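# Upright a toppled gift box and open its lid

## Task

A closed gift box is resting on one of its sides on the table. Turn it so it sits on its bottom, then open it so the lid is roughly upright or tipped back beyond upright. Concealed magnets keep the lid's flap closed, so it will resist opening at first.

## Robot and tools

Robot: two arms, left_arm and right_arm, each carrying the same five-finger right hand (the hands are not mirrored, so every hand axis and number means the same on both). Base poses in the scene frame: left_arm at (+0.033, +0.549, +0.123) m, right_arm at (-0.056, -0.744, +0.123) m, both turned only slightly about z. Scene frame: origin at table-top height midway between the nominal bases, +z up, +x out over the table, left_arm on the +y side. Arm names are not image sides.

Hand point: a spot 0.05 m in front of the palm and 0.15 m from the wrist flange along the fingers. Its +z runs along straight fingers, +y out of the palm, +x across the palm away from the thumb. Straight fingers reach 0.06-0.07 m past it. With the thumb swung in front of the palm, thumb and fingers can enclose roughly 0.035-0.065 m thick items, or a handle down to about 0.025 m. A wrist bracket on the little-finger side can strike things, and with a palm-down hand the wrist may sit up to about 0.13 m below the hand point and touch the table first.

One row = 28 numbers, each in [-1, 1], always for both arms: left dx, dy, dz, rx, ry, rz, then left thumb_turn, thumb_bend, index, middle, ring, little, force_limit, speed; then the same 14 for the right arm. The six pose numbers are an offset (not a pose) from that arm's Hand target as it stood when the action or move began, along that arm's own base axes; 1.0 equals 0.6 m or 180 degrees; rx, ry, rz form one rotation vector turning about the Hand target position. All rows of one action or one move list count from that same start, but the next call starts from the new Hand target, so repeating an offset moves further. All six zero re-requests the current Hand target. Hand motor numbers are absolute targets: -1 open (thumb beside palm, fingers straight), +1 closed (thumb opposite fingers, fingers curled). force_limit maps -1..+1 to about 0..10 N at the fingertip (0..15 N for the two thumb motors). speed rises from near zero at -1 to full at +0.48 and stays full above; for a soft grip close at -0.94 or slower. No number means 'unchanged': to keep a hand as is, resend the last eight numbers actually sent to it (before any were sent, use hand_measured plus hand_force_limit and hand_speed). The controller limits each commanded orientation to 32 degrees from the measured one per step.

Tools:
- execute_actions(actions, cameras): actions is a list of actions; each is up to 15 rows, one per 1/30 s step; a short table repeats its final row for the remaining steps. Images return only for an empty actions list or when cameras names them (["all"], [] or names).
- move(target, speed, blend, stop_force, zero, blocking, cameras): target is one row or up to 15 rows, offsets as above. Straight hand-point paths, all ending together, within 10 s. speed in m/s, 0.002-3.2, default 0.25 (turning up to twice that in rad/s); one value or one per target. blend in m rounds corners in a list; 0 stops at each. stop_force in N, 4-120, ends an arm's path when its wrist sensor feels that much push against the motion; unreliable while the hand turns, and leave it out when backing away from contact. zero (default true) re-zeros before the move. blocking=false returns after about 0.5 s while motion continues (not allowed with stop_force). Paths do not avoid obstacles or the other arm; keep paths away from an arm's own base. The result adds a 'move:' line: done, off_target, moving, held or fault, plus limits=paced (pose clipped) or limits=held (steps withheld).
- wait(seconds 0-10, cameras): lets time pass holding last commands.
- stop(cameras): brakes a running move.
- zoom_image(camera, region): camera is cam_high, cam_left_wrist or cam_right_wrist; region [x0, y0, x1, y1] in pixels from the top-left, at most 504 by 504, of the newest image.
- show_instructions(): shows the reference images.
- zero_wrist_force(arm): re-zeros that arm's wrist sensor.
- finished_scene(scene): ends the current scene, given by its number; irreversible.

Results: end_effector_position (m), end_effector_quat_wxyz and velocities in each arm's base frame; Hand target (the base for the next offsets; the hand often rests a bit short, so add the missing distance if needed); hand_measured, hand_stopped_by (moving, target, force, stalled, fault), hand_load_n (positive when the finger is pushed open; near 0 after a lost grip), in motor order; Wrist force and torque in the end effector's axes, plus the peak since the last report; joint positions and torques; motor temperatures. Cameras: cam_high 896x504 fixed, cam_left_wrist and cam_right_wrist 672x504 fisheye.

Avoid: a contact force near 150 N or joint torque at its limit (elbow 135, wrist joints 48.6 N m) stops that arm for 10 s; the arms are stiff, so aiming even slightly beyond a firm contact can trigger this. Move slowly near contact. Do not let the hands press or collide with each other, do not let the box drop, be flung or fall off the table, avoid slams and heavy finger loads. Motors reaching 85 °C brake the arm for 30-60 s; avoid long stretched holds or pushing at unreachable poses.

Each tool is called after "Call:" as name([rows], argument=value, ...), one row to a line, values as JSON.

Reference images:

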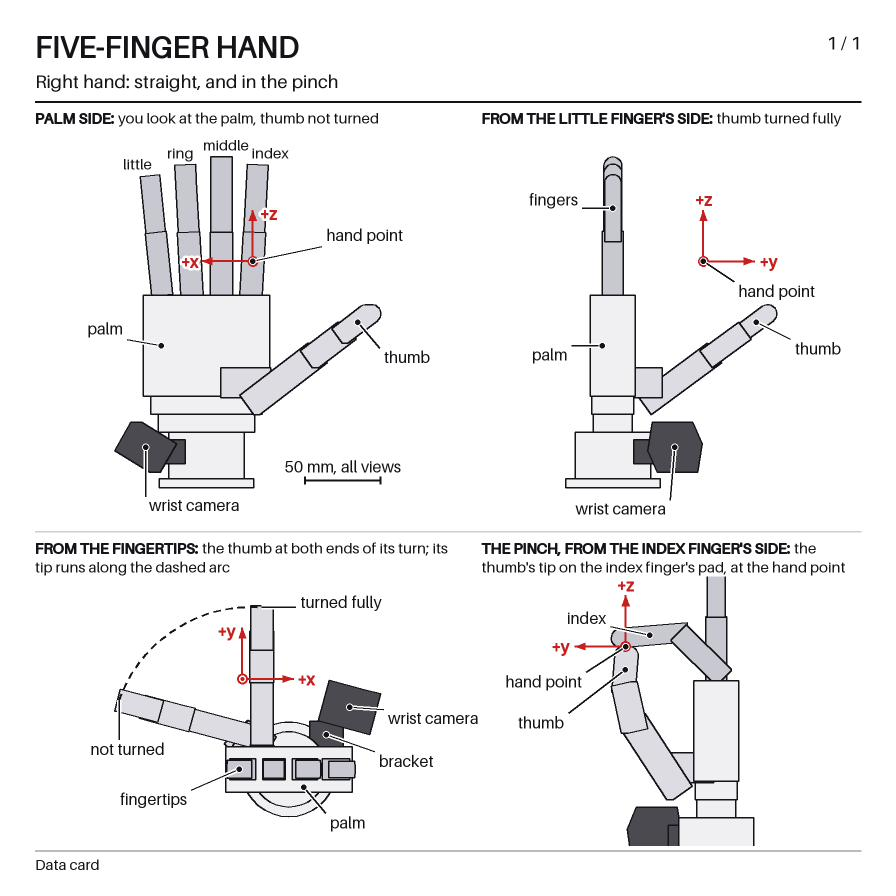

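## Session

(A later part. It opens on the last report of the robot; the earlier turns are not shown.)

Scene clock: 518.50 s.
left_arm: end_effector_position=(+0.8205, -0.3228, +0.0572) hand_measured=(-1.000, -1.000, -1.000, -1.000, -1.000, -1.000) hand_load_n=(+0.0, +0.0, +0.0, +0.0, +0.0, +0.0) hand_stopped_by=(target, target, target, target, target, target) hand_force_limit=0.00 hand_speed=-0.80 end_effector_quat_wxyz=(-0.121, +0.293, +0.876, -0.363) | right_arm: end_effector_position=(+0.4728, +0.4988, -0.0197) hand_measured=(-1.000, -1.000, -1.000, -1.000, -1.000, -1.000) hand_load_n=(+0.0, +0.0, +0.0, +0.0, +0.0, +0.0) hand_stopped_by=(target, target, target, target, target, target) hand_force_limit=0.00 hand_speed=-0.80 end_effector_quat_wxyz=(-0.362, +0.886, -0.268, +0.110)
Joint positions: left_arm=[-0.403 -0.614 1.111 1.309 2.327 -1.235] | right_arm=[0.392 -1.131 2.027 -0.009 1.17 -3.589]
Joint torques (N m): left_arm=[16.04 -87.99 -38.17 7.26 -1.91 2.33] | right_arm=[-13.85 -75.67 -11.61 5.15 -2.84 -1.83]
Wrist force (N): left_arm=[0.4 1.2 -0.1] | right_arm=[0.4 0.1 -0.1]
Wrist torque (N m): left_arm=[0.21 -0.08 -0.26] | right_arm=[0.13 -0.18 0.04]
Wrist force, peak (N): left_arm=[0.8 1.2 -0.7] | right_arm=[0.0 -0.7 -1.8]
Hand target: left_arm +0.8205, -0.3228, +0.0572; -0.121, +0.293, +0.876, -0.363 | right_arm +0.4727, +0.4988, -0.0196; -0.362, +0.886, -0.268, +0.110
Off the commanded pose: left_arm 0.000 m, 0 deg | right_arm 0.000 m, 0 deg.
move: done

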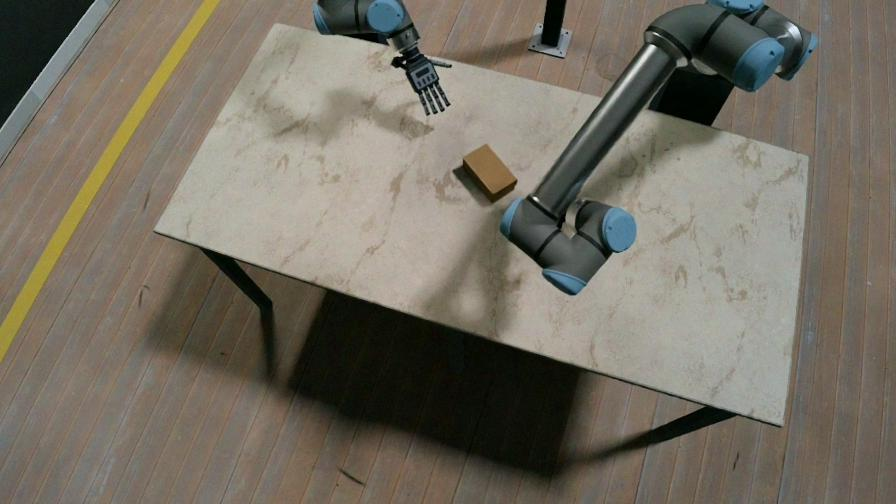

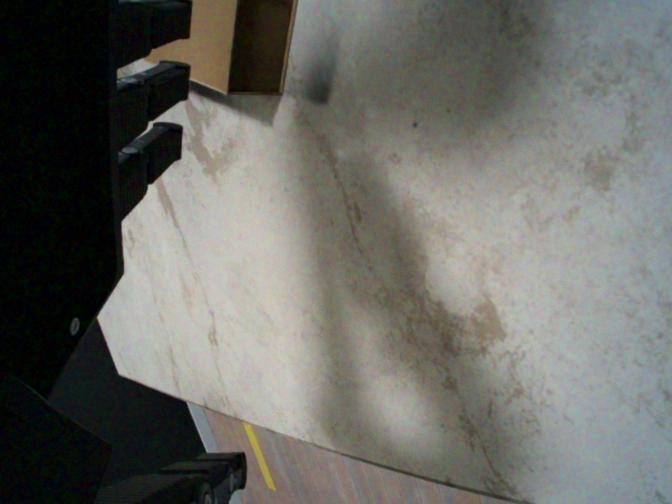

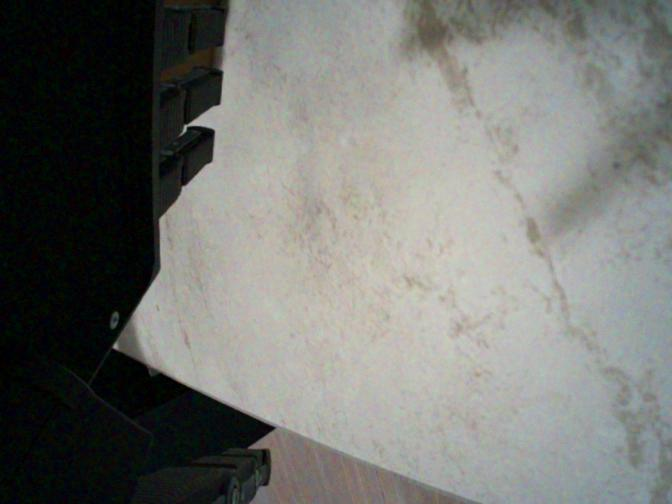

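Call:
move([
  [-0.2,0,0.167,0.0299,-0.2113,-0.2155,-1,-1,-1,-1,-1,-1,0,-0.8,-0.1,-0.167,0.25,0,0,0,-1,-1,-1,-1,-1,-1,0,-0.8],
  [-0.403,-0.0357,0.0455,0.0598,-0.4227,-0.4310,-1,-1,-1,-1,-1,-1,0,-0.8,-0.1,-0.167,0.25,0,0,0,-1,-1,-1,-1,-1,-1,0,-0.8],
], speed=0.4, blend=[0.05,0], cameras=["all"])

Scene clock: 572.40 s.
left_arm: end_effector_position=(+0.5788, -0.3442, +0.0846) hand_measured=(-1.000, -1.000, -1.000, -1.000, -1.000, -1.000) hand_load_n=(+0.0, +0.0, +0.5, +0.0, +0.0, +0.0) hand_stopped_by=(target, target, target, target, target, target) hand_force_limit=0.00 hand_speed=-0.80 end_effector_quat_wxyz=(+0.194, +0.873, +0.436, +0.097) | right_arm: end_effector_position=(+0.4127, +0.3986, +0.1304) hand_measured=(-1.000, -1.000, -1.000, -1.000, -1.000, -1.000) hand_load_n=(-0.5, -0.5, +0.0, +0.0, +0.0, +0.0) hand_stopped_by=(target, target, target, target, target, target) hand_force_limit=0.00 hand_speed=-0.80 end_effector_quat_wxyz=(-0.362, +0.886, -0.268, +0.110)
Joint positions: left_arm=[-0.788 -1.25 2.052 0.336 1.51 -0.131] | right_arm=[0.227 -1.473 2.149 0.275 1.069 -3.735]
Joint torques (N m): left_arm=[-14.29 -79.15 -18.16 0.53 -3.32 1.94] | right_arm=[-14.48 -58.28 -16.6 5.13 -2.81 -1.58]
Wrist force (N): left_arm=[-0.6 -0.5 0.1] | right_arm=[0.6 0.1 -0.1]
Wrist torque (N m): left_arm=[-0.04 0.07 -0.21] | right_arm=[0.14 -0.17 0.08]
Wrist force, peak (N): left_arm=[0.0 2.1 -0.4] | right_arm=[0.2 -0.5 1.3]
Hand target: left_arm +0.5787, -0.3442, +0.0845; +0.194, +0.873, +0.436, +0.097 | right_arm +0.4127, +0.3986, +0.1304; -0.362, +0.886, -0.268, +0.110
Off the commanded pose: left_arm 0.000 m, 0 deg | right_arm 0.000 m, 0 deg.
move: done

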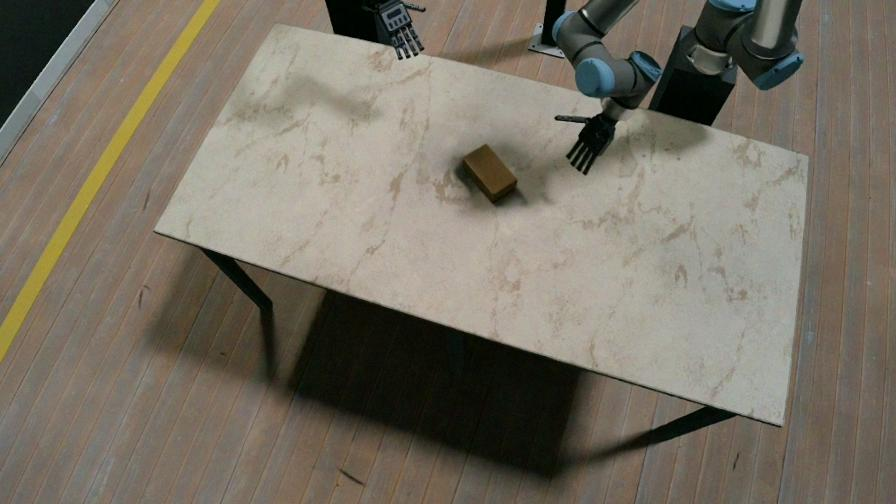

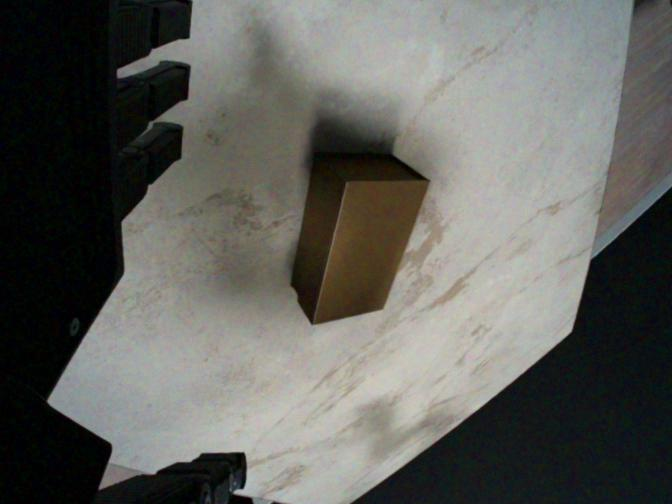

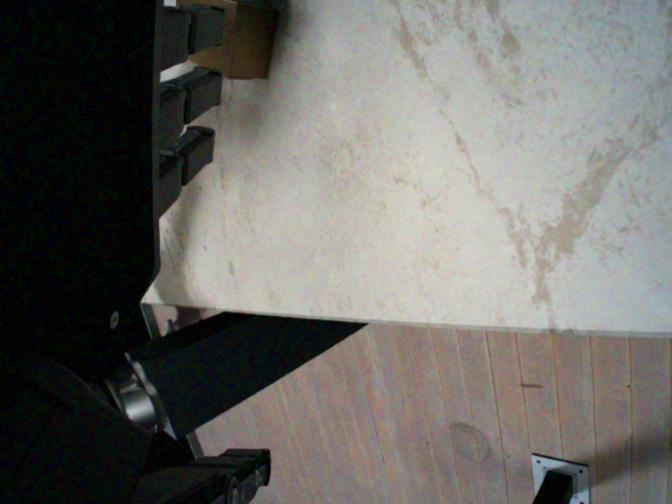

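Call:
zoom_image(camera="cam_left_wrist", region=[270, 130, 450, 340])

Scaled by 2.400 from the camera's 672x504 image, which has a finer 960x720 frame.

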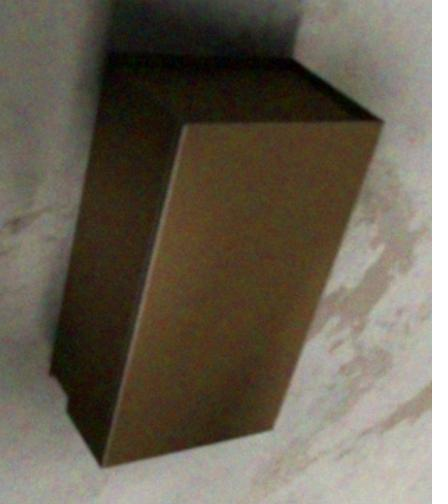

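Call:
move(target=[-0.0603,-0.2927,-0.2325,0,0,0.0289,-1,-1,0,0,0,0,0.5,0,0,0,0,0,0,0,-1,-1,-1,-1,-1,-1,0,-0.8], speed=0.15, cameras=["all"])

Call:
zoom_image(camera="cam_left_wrist", region=[120, 0, 400, 260])

Call:
zoom_image(camera="cam_high", region=[440, 90, 640, 230])

Scene clock: 613.83 s.
left_arm: end_effector_position=(+0.5426, -0.5197, -0.0549) hand_measured=(-1.000, -1.000, +0.000, +0.000, +0.000, +0.000) hand_load_n=(+0.0, +0.0, +0.0, +0.0, +0.0, +0.0) hand_stopped_by=(target, target, target, target, target, target) hand_force_limit=0.50 hand_speed=0.00 end_effector_quat_wxyz=(+0.189, +0.853, +0.475, +0.106) | right_arm: end_effector_position=(+0.4127, +0.3986, +0.1304) hand_measured=(-1.000, -1.000, -1.000, -1.000, -1.000, -1.000) hand_load_n=(-0.5, +0.0, +0.0, +0.0, +0.0, +0.0) hand_stopped_by=(target, target, target, target, target, target) hand_force_limit=0.00 hand_speed=-0.80 end_effector_quat_wxyz=(-0.362, +0.886, -0.268, +0.110)
Joint positions: left_arm=[-1.077 -0.962 1.949 0.2 1.358 -0.482] | right_arm=[0.227 -1.473 2.149 0.275 1.069 -3.735]
Joint torques (N m): left_arm=[-15.4 -52.14 -25.97 0.81 -3.86 -1.89] | right_arm=[-13.98 -57.3 -17.12 4.91 -3.05 -1.65]
Wrist force (N): left_arm=[-0.5 -0.6 -0.3] | right_arm=[0.0 0.5 -0.4]
Wrist torque (N m): left_arm=[-0.02 0.05 0.11] | right_arm=[0.21 -0.07 0.05]
Wrist force, peak (N): left_arm=[-0.4 -0.6 -1.6] | right_arm=[0.5 0.2 -0.7]
Hand target: left_arm +0.5426, -0.5198, -0.0550; +0.189, +0.853, +0.475, +0.106 | right_arm +0.4127, +0.3986, +0.1304; -0.362, +0.886, -0.268, +0.110
Off the commanded pose: left_arm 0.000 m, 0 deg | right_arm 0.000 m, 0 deg.
move: done

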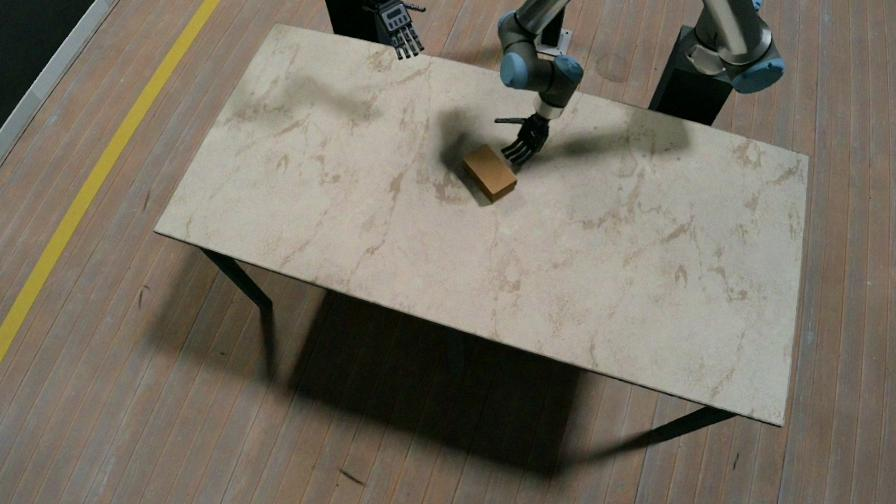

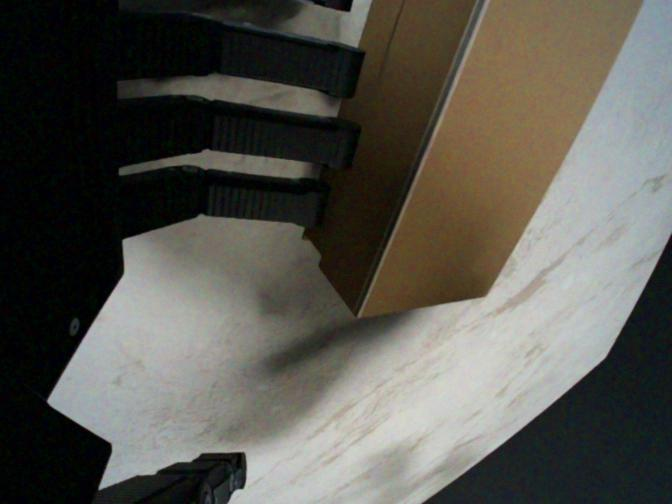

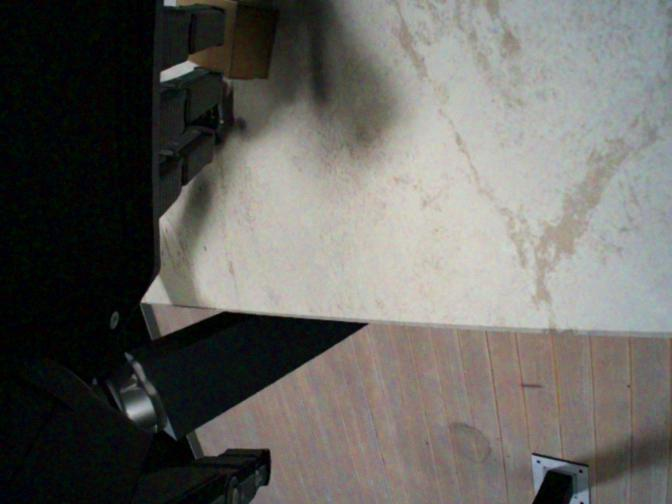

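Scaled by 1.800 from the camera's 672x504 image, which has a finer 960x720 frame.

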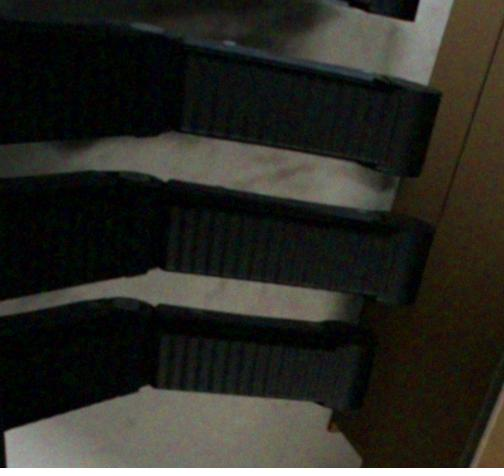

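Scaled by 2.520 from the camera's 896x504 image, which has a finer 1280x720 frame.

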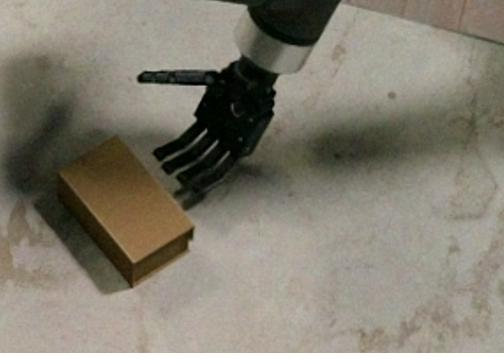

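Call:
move(target=[0,0,-0.0583,0,0,0,-1,-1,0,0,0,0,0.5,0,0,0,0,0,0,0,-1,-1,-1,-1,-1,-1,0,-0.8], speed=0.04, stop_force=4, cameras=["cam_left_wrist", "cam_high"])

Call:
zoom_image(camera="cam_left_wrist", region=[120, 0, 400, 260])

Call:
zoom_image(camera="cam_high", region=[460, 120, 560, 210])

Scene clock: 634.00 s.
left_arm: end_effector_position=(+0.5425, -0.5197, -0.0888) hand_measured=(-1.000, -1.000, +0.000, +0.000, +0.000, +0.000) hand_load_n=(+0.0, +0.0, -1.0, +0.0, -0.5, -0.5) hand_stopped_by=(target, target, target, target, target, target) hand_force_limit=0.50 hand_speed=0.00 end_effector_quat_wxyz=(+0.189, +0.853, +0.475, +0.106) | right_arm: end_effector_position=(+0.4127, +0.3986, +0.1304) hand_measured=(-1.000, -1.000, -1.000, -1.000, -1.000, -1.000) hand_load_n=(+0.0, +0.0, +0.0, +0.0, +0.0, +0.0) hand_stopped_by=(target, target, target, target, target, target) hand_force_limit=0.00 hand_speed=-0.80 end_effector_quat_wxyz=(-0.362, +0.886, -0.268, +0.110)
Joint positions: left_arm=[-1.077 -0.912 1.95 0.149 1.358 -0.482] | right_arm=[0.227 -1.473 2.149 0.275 1.069 -3.735]
Joint torques (N m): left_arm=[-10.87 -93.2 -8.33 6.02 3.64 -1.61] | right_arm=[-16.18 -57.88 -16.75 4.72 -2.54 -1.85]
Wrist force (N): left_arm=[-0.4 1.9 -4.5] | right_arm=[0.1 0.2 -0.3]
Wrist torque (N m): left_arm=[0.06 0.22 0.18] | right_arm=[0.17 -0.09 0.06]
Wrist force, peak (N): left_arm=[-0.3 7.4 -31.0] | right_arm=[1.0 0.0 -0.2]
Hand target: left_arm +0.5425, -0.5197, -0.0888; +0.189, +0.853, +0.475, +0.106 (not the last commanded pose) | right_arm +0.4127, +0.3986, +0.1304; -0.362, +0.886, -0.268, +0.110
Off the commanded pose: left_arm 0.001 m, 0 deg | right_arm 0.000 m, 0 deg.
move: contact (left_arm)
Images, in order (width x height): cam_high 896x504, cam_left_wrist 672x504.

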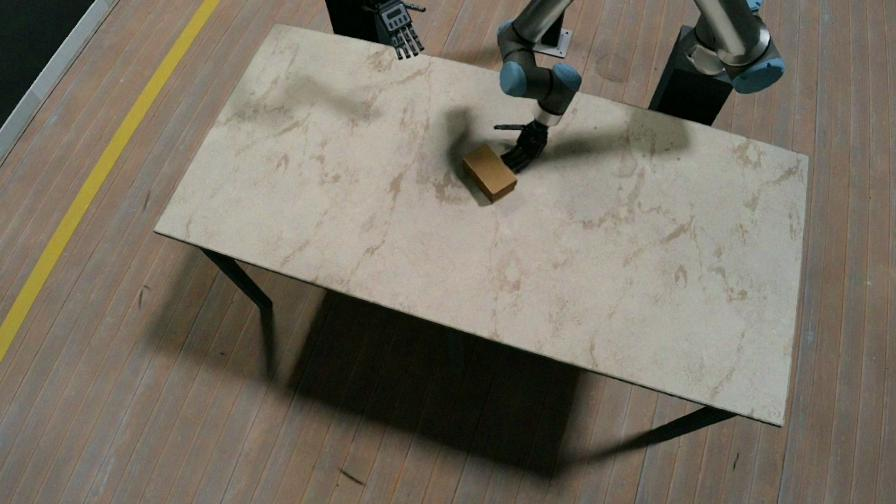

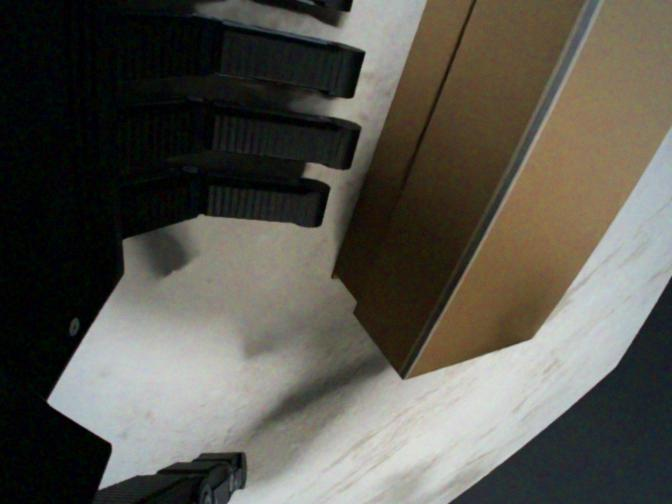

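Scaled by 1.800 from the camera's 672x504 image, which has a finer 960x720 frame.

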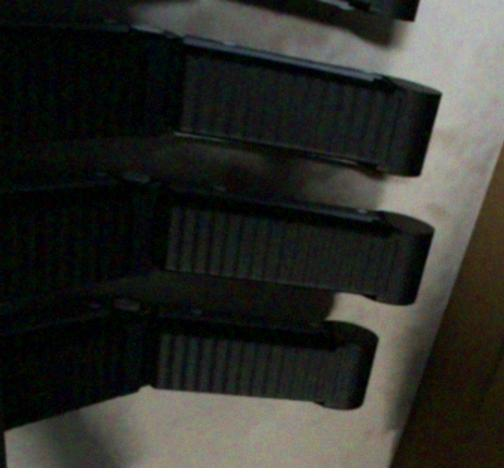

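Scaled by 5.040 from the camera's 896x504 image, which has a finer 1280x720 frame.

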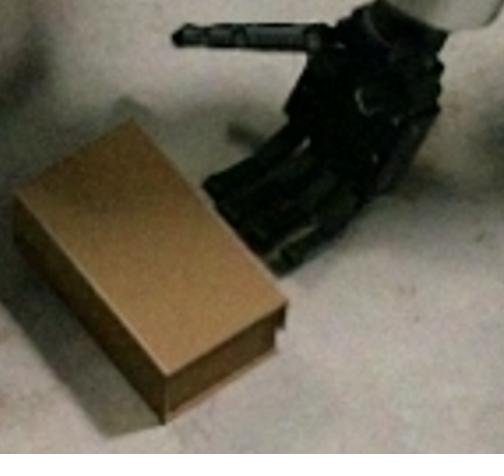

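Call:
move(target=[0.0312,-0.0193,0.0033,0,0,0,-1,-1,0,0,0,0,0.5,0,0,0,0,0,0,0,-1,-1,-1,-1,-1,-1,0,-0.8], speed=0.03, cameras=["cam_left_wrist"])

Call:
zoom_image(camera="cam_left_wrist", region=[240, 0, 440, 300])

Scene clock: 642.83 s.
left_arm: end_effector_position=(+0.5612, -0.5312, -0.0868) hand_measured=(-1.000, -1.000, +0.000, +0.000, +0.000, +0.000) hand_load_n=(+0.0, +0.0, +0.0, +0.0, +0.0, +0.0) hand_stopped_by=(target, target, target, target, target, target) hand_force_limit=0.50 hand_speed=0.00 end_effector_quat_wxyz=(+0.189, +0.853, +0.475, +0.106) | right_arm: end_effector_position=(+0.4127, +0.3986, +0.1304) hand_measured=(-1.000, -1.000, -1.000, -1.000, -1.000, -1.000) hand_load_n=(+0.0, +0.0, +0.0, +0.0, +0.0, +0.0) hand_stopped_by=(target, target, target, target, target, target) hand_force_limit=0.00 hand_speed=-0.80 end_effector_quat_wxyz=(-0.362, +0.886, -0.268, +0.110)
Joint positions: left_arm=[-1.058 -0.895 1.904 0.174 1.365 -0.464] | right_arm=[0.227 -1.473 2.149 0.275 1.069 -3.735]
Joint torques (N m): left_arm=[14.23 -58.21 -24.32 6.2 2.89 2.33] | right_arm=[-14.31 -56.85 -18.68 4.59 -2.66 -2.15]
Wrist force (N): left_arm=[-0.3 -1.1 0.0] | right_arm=[0.4 0.0 0.2]
Wrist torque (N m): left_arm=[-0.05 -0.01 -0.18] | right_arm=[0.11 -0.15 0.06]
Wrist force, peak (N): left_arm=[-0.5 2.4 -5.3] | right_arm=[0.4 0.3 -0.7]
Hand target: left_arm +0.5612, -0.5313, -0.0868; +0.189, +0.853, +0.475, +0.106 | right_arm +0.4127, +0.3986, +0.1304; -0.362, +0.886, -0.268, +0.110
Off the commanded pose: left_arm 0.000 m, 0 deg | right_arm 0.000 m, 0 deg.
move: done
Images, in order (width x height): cam_left_wrist 672x504.

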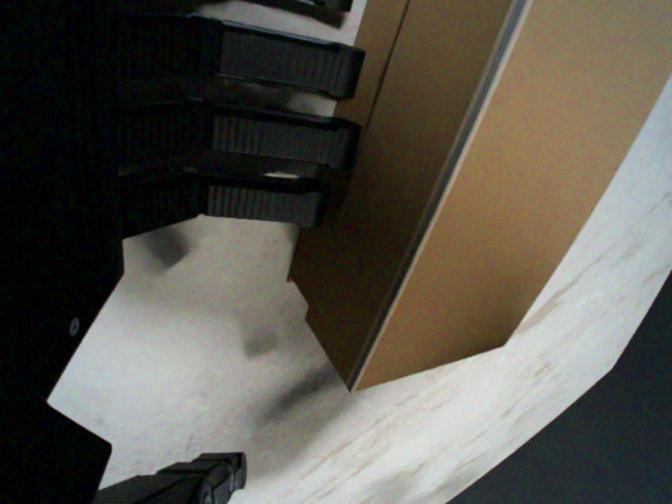

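Scaled by 1.680 from the camera's 672x504 image, which has a finer 960x720 frame.

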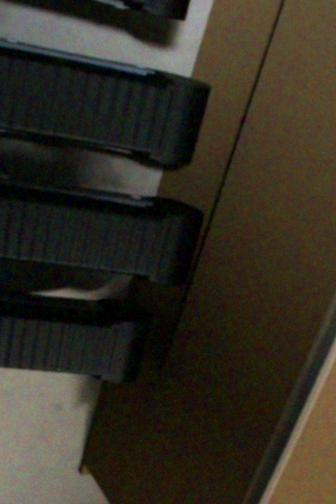

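Call:
move(target=[0.0085,-0.0053,0,0,0,0,-1,-1,0,0,0,0,0.5,0,0,0,0,0,0,0,-1,-1,-1,-1,-1,-1,0,-0.8], speed=0.02, stop_force=4, cameras=["cam_left_wrist"])

Call:
zoom_image(camera="cam_left_wrist", region=[240, 0, 440, 300])

Scene clock: 648.93 s.
left_arm: end_effector_position=(+0.5663, -0.5344, -0.0868) hand_measured=(-1.000, -1.000, +0.000, +0.000, +0.000, +0.000) hand_load_n=(+0.0, +0.0, +0.0, +0.5, +0.0, +0.0) hand_stopped_by=(target, target, target, target, target, target) hand_force_limit=0.50 hand_speed=0.00 end_effector_quat_wxyz=(+0.189, +0.853, +0.475, +0.106) | right_arm: end_effector_position=(+0.4127, +0.3986, +0.1304) hand_measured=(-1.000, -1.000, -1.000, -1.000, -1.000, -1.000) hand_load_n=(-0.5, +0.0, +0.0, -0.5, +0.0, +0.0) hand_stopped_by=(target, target, target, target, target, target) hand_force_limit=0.00 hand_speed=-0.80 end_effector_quat_wxyz=(-0.362, +0.886, -0.268, +0.110)
Joint positions: left_arm=[-1.053 -0.89 1.891 0.181 1.367 -0.459] | right_arm=[0.227 -1.473 2.149 0.275 1.069 -3.735]
Joint torques (N m): left_arm=[16.58 -56.31 -26.28 5.71 3.12 2.37] | right_arm=[-16.03 -54.92 -18.55 4.46 -3.2 -1.9]
Wrist force (N): left_arm=[-0.9 -1.3 -0.3] | right_arm=[0.5 0.4 -0.2]
Wrist torque (N m): left_arm=[-0.07 0.11 -0.22] | right_arm=[0.19 -0.15 0.07]
Wrist force, peak (N): left_arm=[-0.8 -1.5 -0.3] | right_arm=[0.7 0.0 -0.5]
Hand target: left_arm +0.5663, -0.5344, -0.0868; +0.189, +0.853, +0.475, +0.106 | right_arm +0.4127, +0.3986, +0.1304; -0.362, +0.886, -0.268, +0.110
Off the commanded pose: left_arm 0.000 m, 0 deg | right_arm 0.000 m, 0 deg.
move: done
Images, in order (width x height): cam_left_wrist 672x504.

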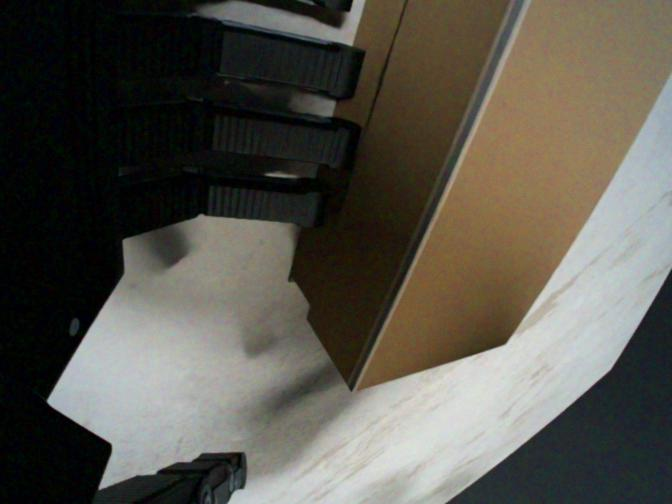

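Scaled by 1.680 from the camera's 672x504 image, which has a finer 960x720 frame.

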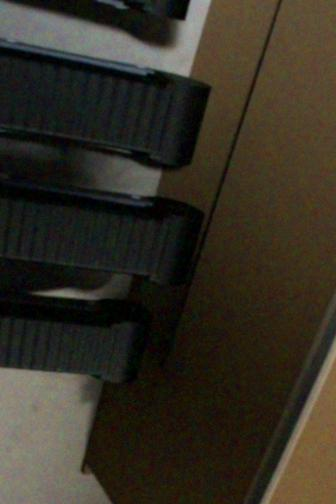

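Call:
move(target=[0,0,0.02,0,0,0,-1,-1,0,0,0,0,0.5,0,0,0,0,0,0,0,-1,-1,-1,-1,-1,-1,0,-0.8], speed=0.03, cameras=["cam_left_wrist", "cam_high"])

Call:
zoom_image(camera="cam_left_wrist", region=[240, 0, 440, 300])

Call:
zoom_image(camera="cam_high", region=[460, 120, 560, 210])

Scene clock: 656.77 s.
left_arm: end_effector_position=(+0.5663, -0.5344, -0.0749) hand_measured=(-1.000, -1.000, +0.000, +0.000, +0.000, +0.000) hand_load_n=(+0.0, +0.0, +0.0, +1.0, +0.0, +0.0) hand_stopped_by=(target, target, target, target, target, target) hand_force_limit=0.50 hand_speed=0.00 end_effector_quat_wxyz=(+0.189, +0.853, +0.475, +0.106) | right_arm: end_effector_position=(+0.4127, +0.3986, +0.1304) hand_measured=(-1.000, -1.000, -1.000, -1.000, -1.000, -1.000) hand_load_n=(-0.5, +0.0, +0.0, +0.0, +0.0, +0.0) hand_stopped_by=(target, target, target, target, target, target) hand_force_limit=0.00 hand_speed=-0.80 end_effector_quat_wxyz=(-0.362, +0.886, -0.268, +0.110)
Joint positions: left_arm=[-1.053 -0.907 1.891 0.198 1.367 -0.459] | right_arm=[0.227 -1.473 2.149 0.275 1.069 -3.735]
Joint torques (N m): left_arm=[15.42 -96.18 -24.22 5.51 3.03 2] | right_arm=[-15.97 -56.03 -18.15 4.44 -2.97 -2.01]
Wrist force (N): left_arm=[-0.6 -1.3 0.0] | right_arm=[0.1 -0.1 -0.3]
Wrist torque (N m): left_arm=[-0.03 0.07 -0.21] | right_arm=[0.12 -0.09 0.04]
Wrist force, peak (N): left_arm=[-1.1 -1.4 -0.2] | right_arm=[1.0 -0.3 -0.1]
Hand target: left_arm +0.5663, -0.5344, -0.0748; +0.189, +0.853, +0.475, +0.106 | right_arm +0.4127, +0.3986, +0.1304; -0.362, +0.886, -0.268, +0.110
Off the commanded pose: left_arm 0.000 m, 0 deg | right_arm 0.000 m, 0 deg.
move: done
Images, in order (width x height): cam_high 896x504, cam_left_wrist 672x504.

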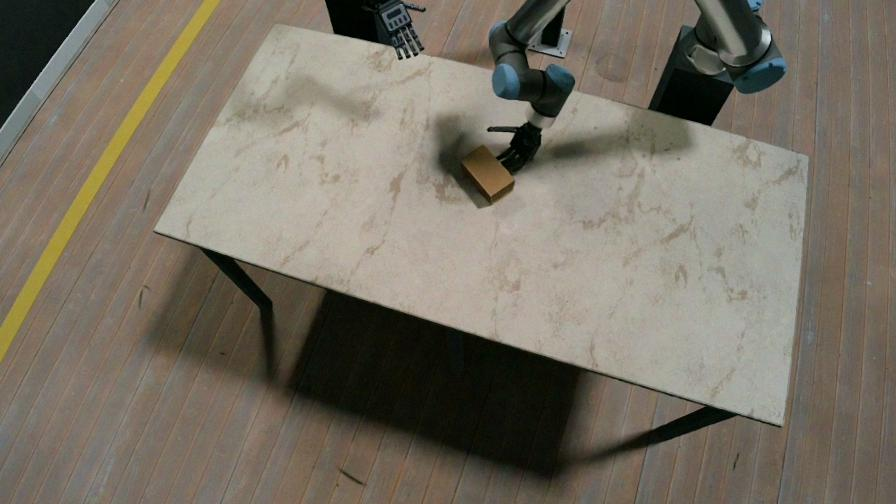

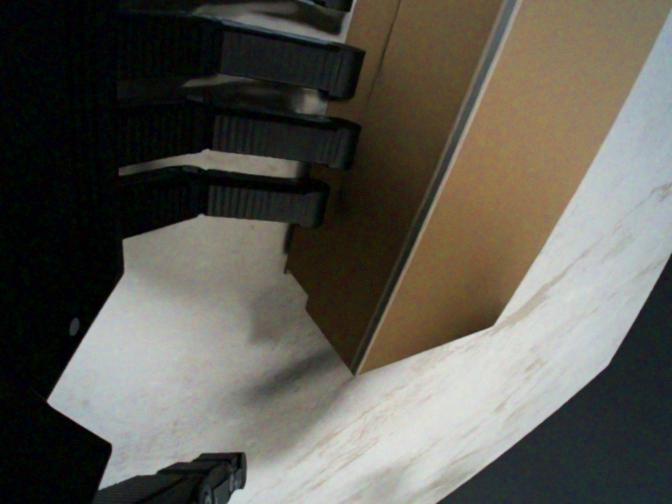

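Scaled by 1.680 from the camera's 672x504 image, which has a finer 960x720 frame.

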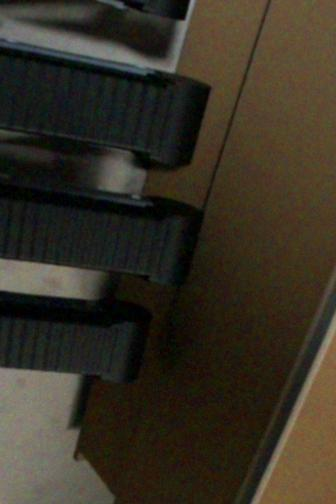

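Scaled by 5.040 from the camera's 896x504 image, which has a finer 1280x720 frame.

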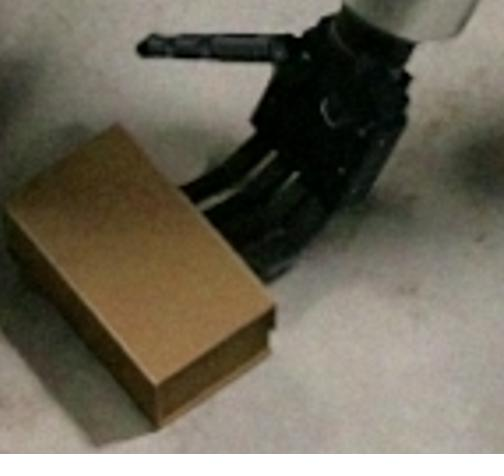

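Call:
move([
  [0,0,-0.019,0,0,0,-1,-1,0,0,0,0,0.5,0,0,0,0,0,0,0,-1,-1,-1,-1,-1,-1,0,-0.8],
  [-0.0425,0.0264,-0.015,0,0,0,-1,-1,0,0,0,0,0.5,0,0,0,0,0,0,0,-1,-1,-1,-1,-1,-1,0,-0.8],
], speed=0.04, blend=[0.002,0])

Call:
move(target=[-0.0176,-0.0284,0,0,0,0,-1,-1,0,1,1,1,0.5,0,0,0,0,0,0,0,1,1,-1,-1,-1,-1,0.5,0], speed=0.05, cameras=["all"])

Call:
zoom_image(camera="cam_left_wrist", region=[240, 0, 440, 400])

Call:
zoom_image(camera="cam_high", region=[440, 110, 560, 220])

Scene clock: 724.97 s.
left_arm: end_effector_position=(+0.5409, -0.5186, -0.0838) hand_measured=(-1.000, -1.000, +0.000, +0.000, +0.000, +0.000) hand_load_n=(+0.0, +0.0, +0.0, +0.0, +0.0, +0.0) hand_stopped_by=(target, target, target, target, target, target) hand_force_limit=0.50 hand_speed=0.00 end_effector_quat_wxyz=(+0.189, +0.853, +0.475, +0.106) | right_arm: end_effector_position=(+0.4127, +0.3986, +0.1304) hand_measured=(-1.000, -1.000, -1.000, -1.000, -1.000, -1.000) hand_load_n=(+0.0, +0.0, +0.0, +0.0, +0.0, +0.0) hand_stopped_by=(target, target, target, target, target, target) hand_force_limit=0.00 hand_speed=-0.80 end_effector_quat_wxyz=(-0.362, +0.886, -0.268, +0.110)
Joint positions: left_arm=[-1.078 -0.921 1.954 0.154 1.357 -0.483] | right_arm=[0.227 -1.473 2.149 0.275 1.069 -3.735]
Joint torques (N m): left_arm=[-16.43 -95.44 -10.87 0.5 -3.77 -2.65] | right_arm=[-15.08 -56.24 -18.04 3.93 -2.93 -2.06]
Wrist force (N): left_arm=[-0.6 0.0 -0.2] | right_arm=[0.5 0.1 -0.2]
Wrist torque (N m): left_arm=[0.08 0.07 0.14] | right_arm=[0.15 -0.15 0.07]
Wrist force, peak (N): left_arm=[-1.2 -1.3 0.5] | right_arm=[0.9 0.2 -0.4]
Hand target: left_arm +0.5408, -0.5186, -0.0838; +0.189, +0.853, +0.475, +0.106 | right_arm +0.4127, +0.3986, +0.1304; -0.362, +0.886, -0.268, +0.110
Off the commanded pose: left_arm 0.000 m, 0 deg | right_arm 0.000 m, 0 deg.
move: done

Scene clock: 726.60 s.
left_arm: end_effector_position=(+0.5303, -0.5356, -0.0838) hand_measured=(-1.000, -1.000, +0.000, +1.000, +1.000, +1.000) hand_load_n=(+0.0, +0.0, +0.0, +0.5, +0.0, +0.5) hand_stopped_by=(target, target, target, target, target, target) hand_force_limit=0.50 hand_speed=0.00 end_effector_quat_wxyz=(+0.189, +0.853, +0.475, +0.106) | right_arm: end_effector_position=(+0.4127, +0.3986, +0.1304) hand_measured=(+1.000, +0.934, -1.000, -1.000, -1.000, -1.000) hand_load_n=(+1.0, +10.0, -0.5, +0.0, +0.0, +0.0) hand_stopped_by=(target, force, target, target, target, target) hand_force_limit=0.50 hand_speed=0.00 end_effector_quat_wxyz=(-0.362, +0.886, -0.268, +0.110)
Joint positions: left_arm=[-1.11 -0.915 1.944 0.165 1.346 -0.513] | right_arm=[0.227 -1.473 2.149 0.275 1.069 -3.735]
Joint torques (N m): left_arm=[-14.26 -53.21 -24.76 5.79 -3.79 -2.29] | right_arm=[-15.19 -55.19 -18.64 4.01 -2.07 -1.46]
Wrist force (N): left_arm=[-0.9 -1.0 -0.2] | right_arm=[0.2 -0.1 -0.5]
Wrist torque (N m): left_arm=[-0.09 0.11 0.09] | right_arm=[0.12 -0.11 0.06]
Wrist force, peak (N): left_arm=[-0.9 -1.0 -0.2] | right_arm=[0.9 0.1 -0.2]
Hand target: left_arm +0.5303, -0.5356, -0.0838; +0.189, +0.853, +0.475, +0.106 | right_arm +0.4127, +0.3986, +0.1304; -0.362, +0.886, -0.268, +0.110
Off the commanded pose: left_arm 0.000 m, 0 deg | right_arm 0.000 m, 0 deg.
move: done

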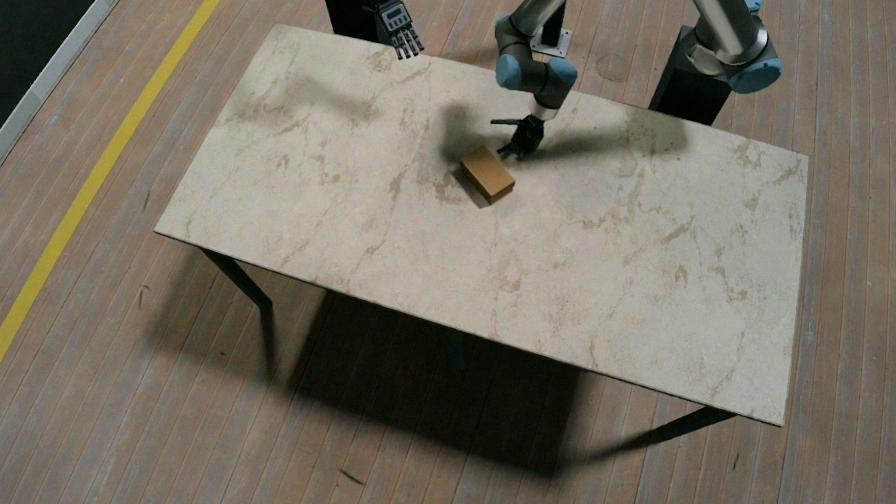

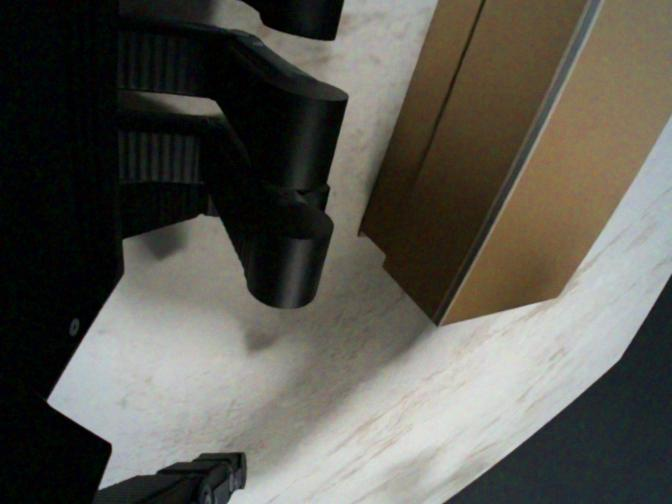

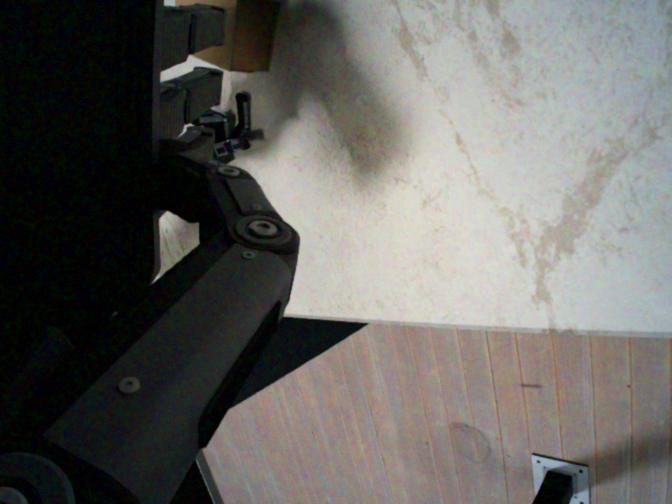

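Scaled by 1.260 from the camera's 672x504 image, which has a finer 960x720 frame.

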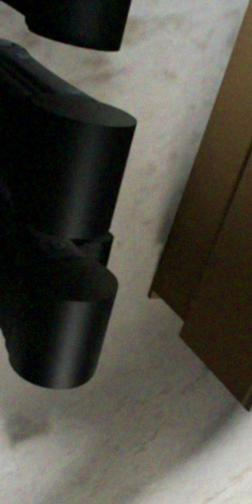

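Scaled by 4.200 from the camera's 896x504 image, which has a finer 1280x720 frame.

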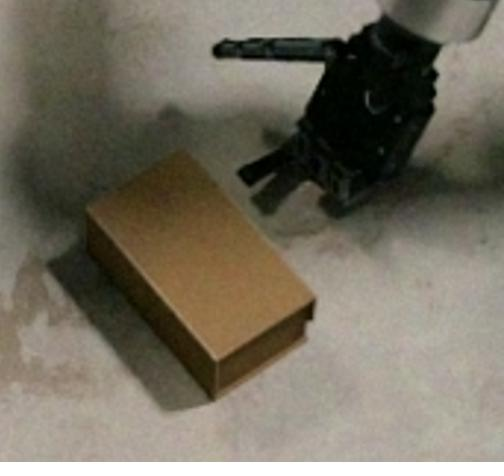

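Call:
move([
  [0.0167,-0.0247,0.0333,0.0586,0.0944,0,-1,-1,0,1,1,1,0.5,0,0.2483,0.2568,-0.1,0,0,0,1,1,-1,-1,-1,-1,0.5,0],
  [0.0418,-0.0493,-0.0112,0.0586,0.0944,0,-1,-1,0,1,1,1,0.5,0,0.2483,0.2568,-0.329,0,0,0,1,1,-1,-1,-1,-1,0.5,0],
], speed=[0.2,0.1], blend=[0.003,0], cameras=["all"])

Call:
zoom_image(camera="cam_high", region=[440, 110, 560, 220])

Scene clock: 779.33 s.
left_arm: end_effector_position=(+0.5553, -0.5652, -0.0905) hand_measured=(-1.000, -1.000, +0.000, +1.000, +1.000, +1.000) hand_load_n=(+0.0, +0.0, +0.0, +0.0, +0.0, +0.0) hand_stopped_by=(target, target, target, target, target, target) hand_force_limit=0.50 hand_speed=0.00 end_effector_quat_wxyz=(+0.038, +0.873, +0.487, +0.022) | right_arm: end_effector_position=(+0.5617, +0.5526, -0.0669) hand_measured=(+1.000, +0.934, -1.000, -1.000, -1.000, -1.000) hand_load_n=(+1.5, +10.0, +0.0, -0.5, +0.0, +0.0) hand_stopped_by=(target, force, target, target, target, target) hand_force_limit=0.50 hand_speed=0.00 end_effector_quat_wxyz=(-0.362, +0.886, -0.268, +0.110)
Joint positions: left_arm=[-1.03 -0.789 1.655 0.627 1.53 -0.475] | right_arm=[0.417 -0.95 1.821 0.009 1.186 -3.568]
Joint torques (N m): left_arm=[15.89 -66.71 -29.63 1.65 3.49 2.41] | right_arm=[16.71 -52.05 -11.59 0.06 1.4 2.01]
Wrist force (N): left_arm=[-0.2 -0.3 -0.3] | right_arm=[0.5 -0.3 0.3]
Wrist torque (N m): left_arm=[0.00 0.04 -0.20] | right_arm=[0.02 -0.18 -0.20]
Wrist force, peak (N): left_arm=[-1.4 -0.3 -0.5] | right_arm=[0.8 -1.6 1.3]
Hand target: left_arm +0.5553, -0.5652, -0.0905; +0.038, +0.873, +0.487, +0.022 | right_arm +0.5617, +0.5527, -0.0670; -0.362, +0.886, -0.268, +0.110
Off the commanded pose: left_arm 0.000 m, 0 deg | right_arm 0.000 m, 0 deg.
move: done

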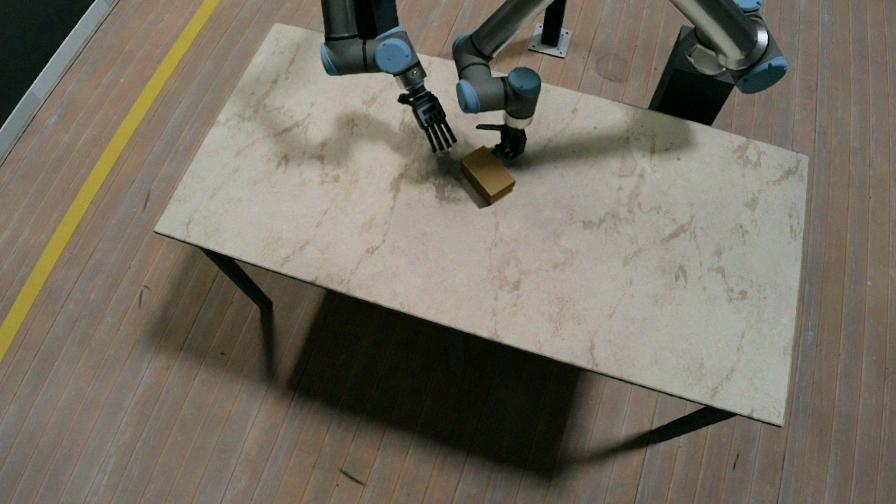

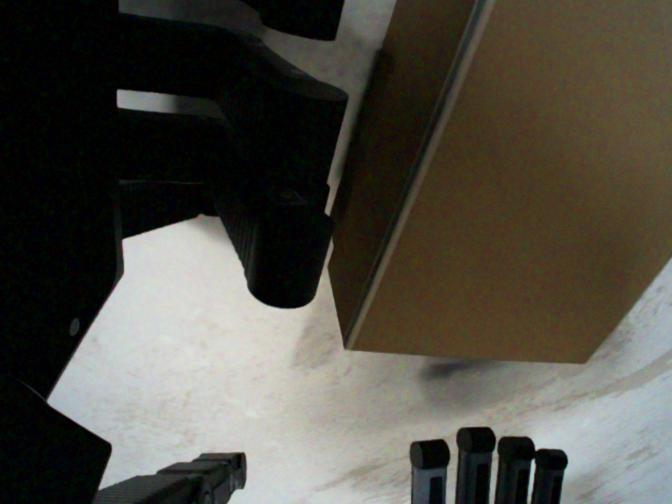

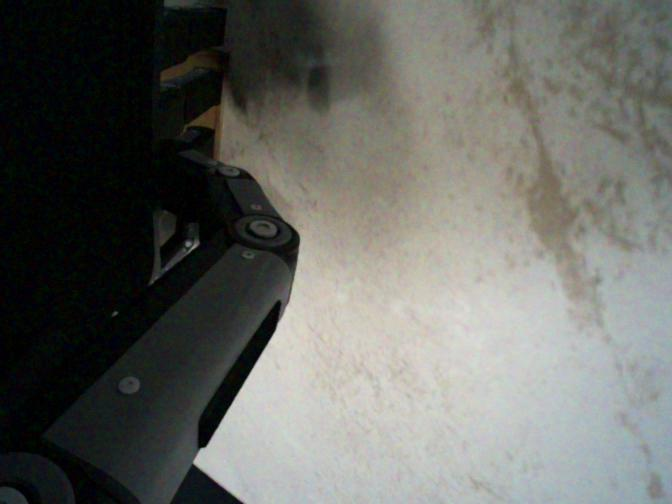

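Scaled by 4.200 from the camera's 896x504 image, which has a finer 1280x720 frame.

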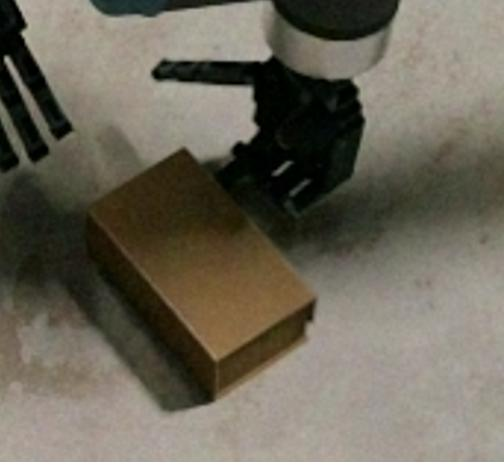

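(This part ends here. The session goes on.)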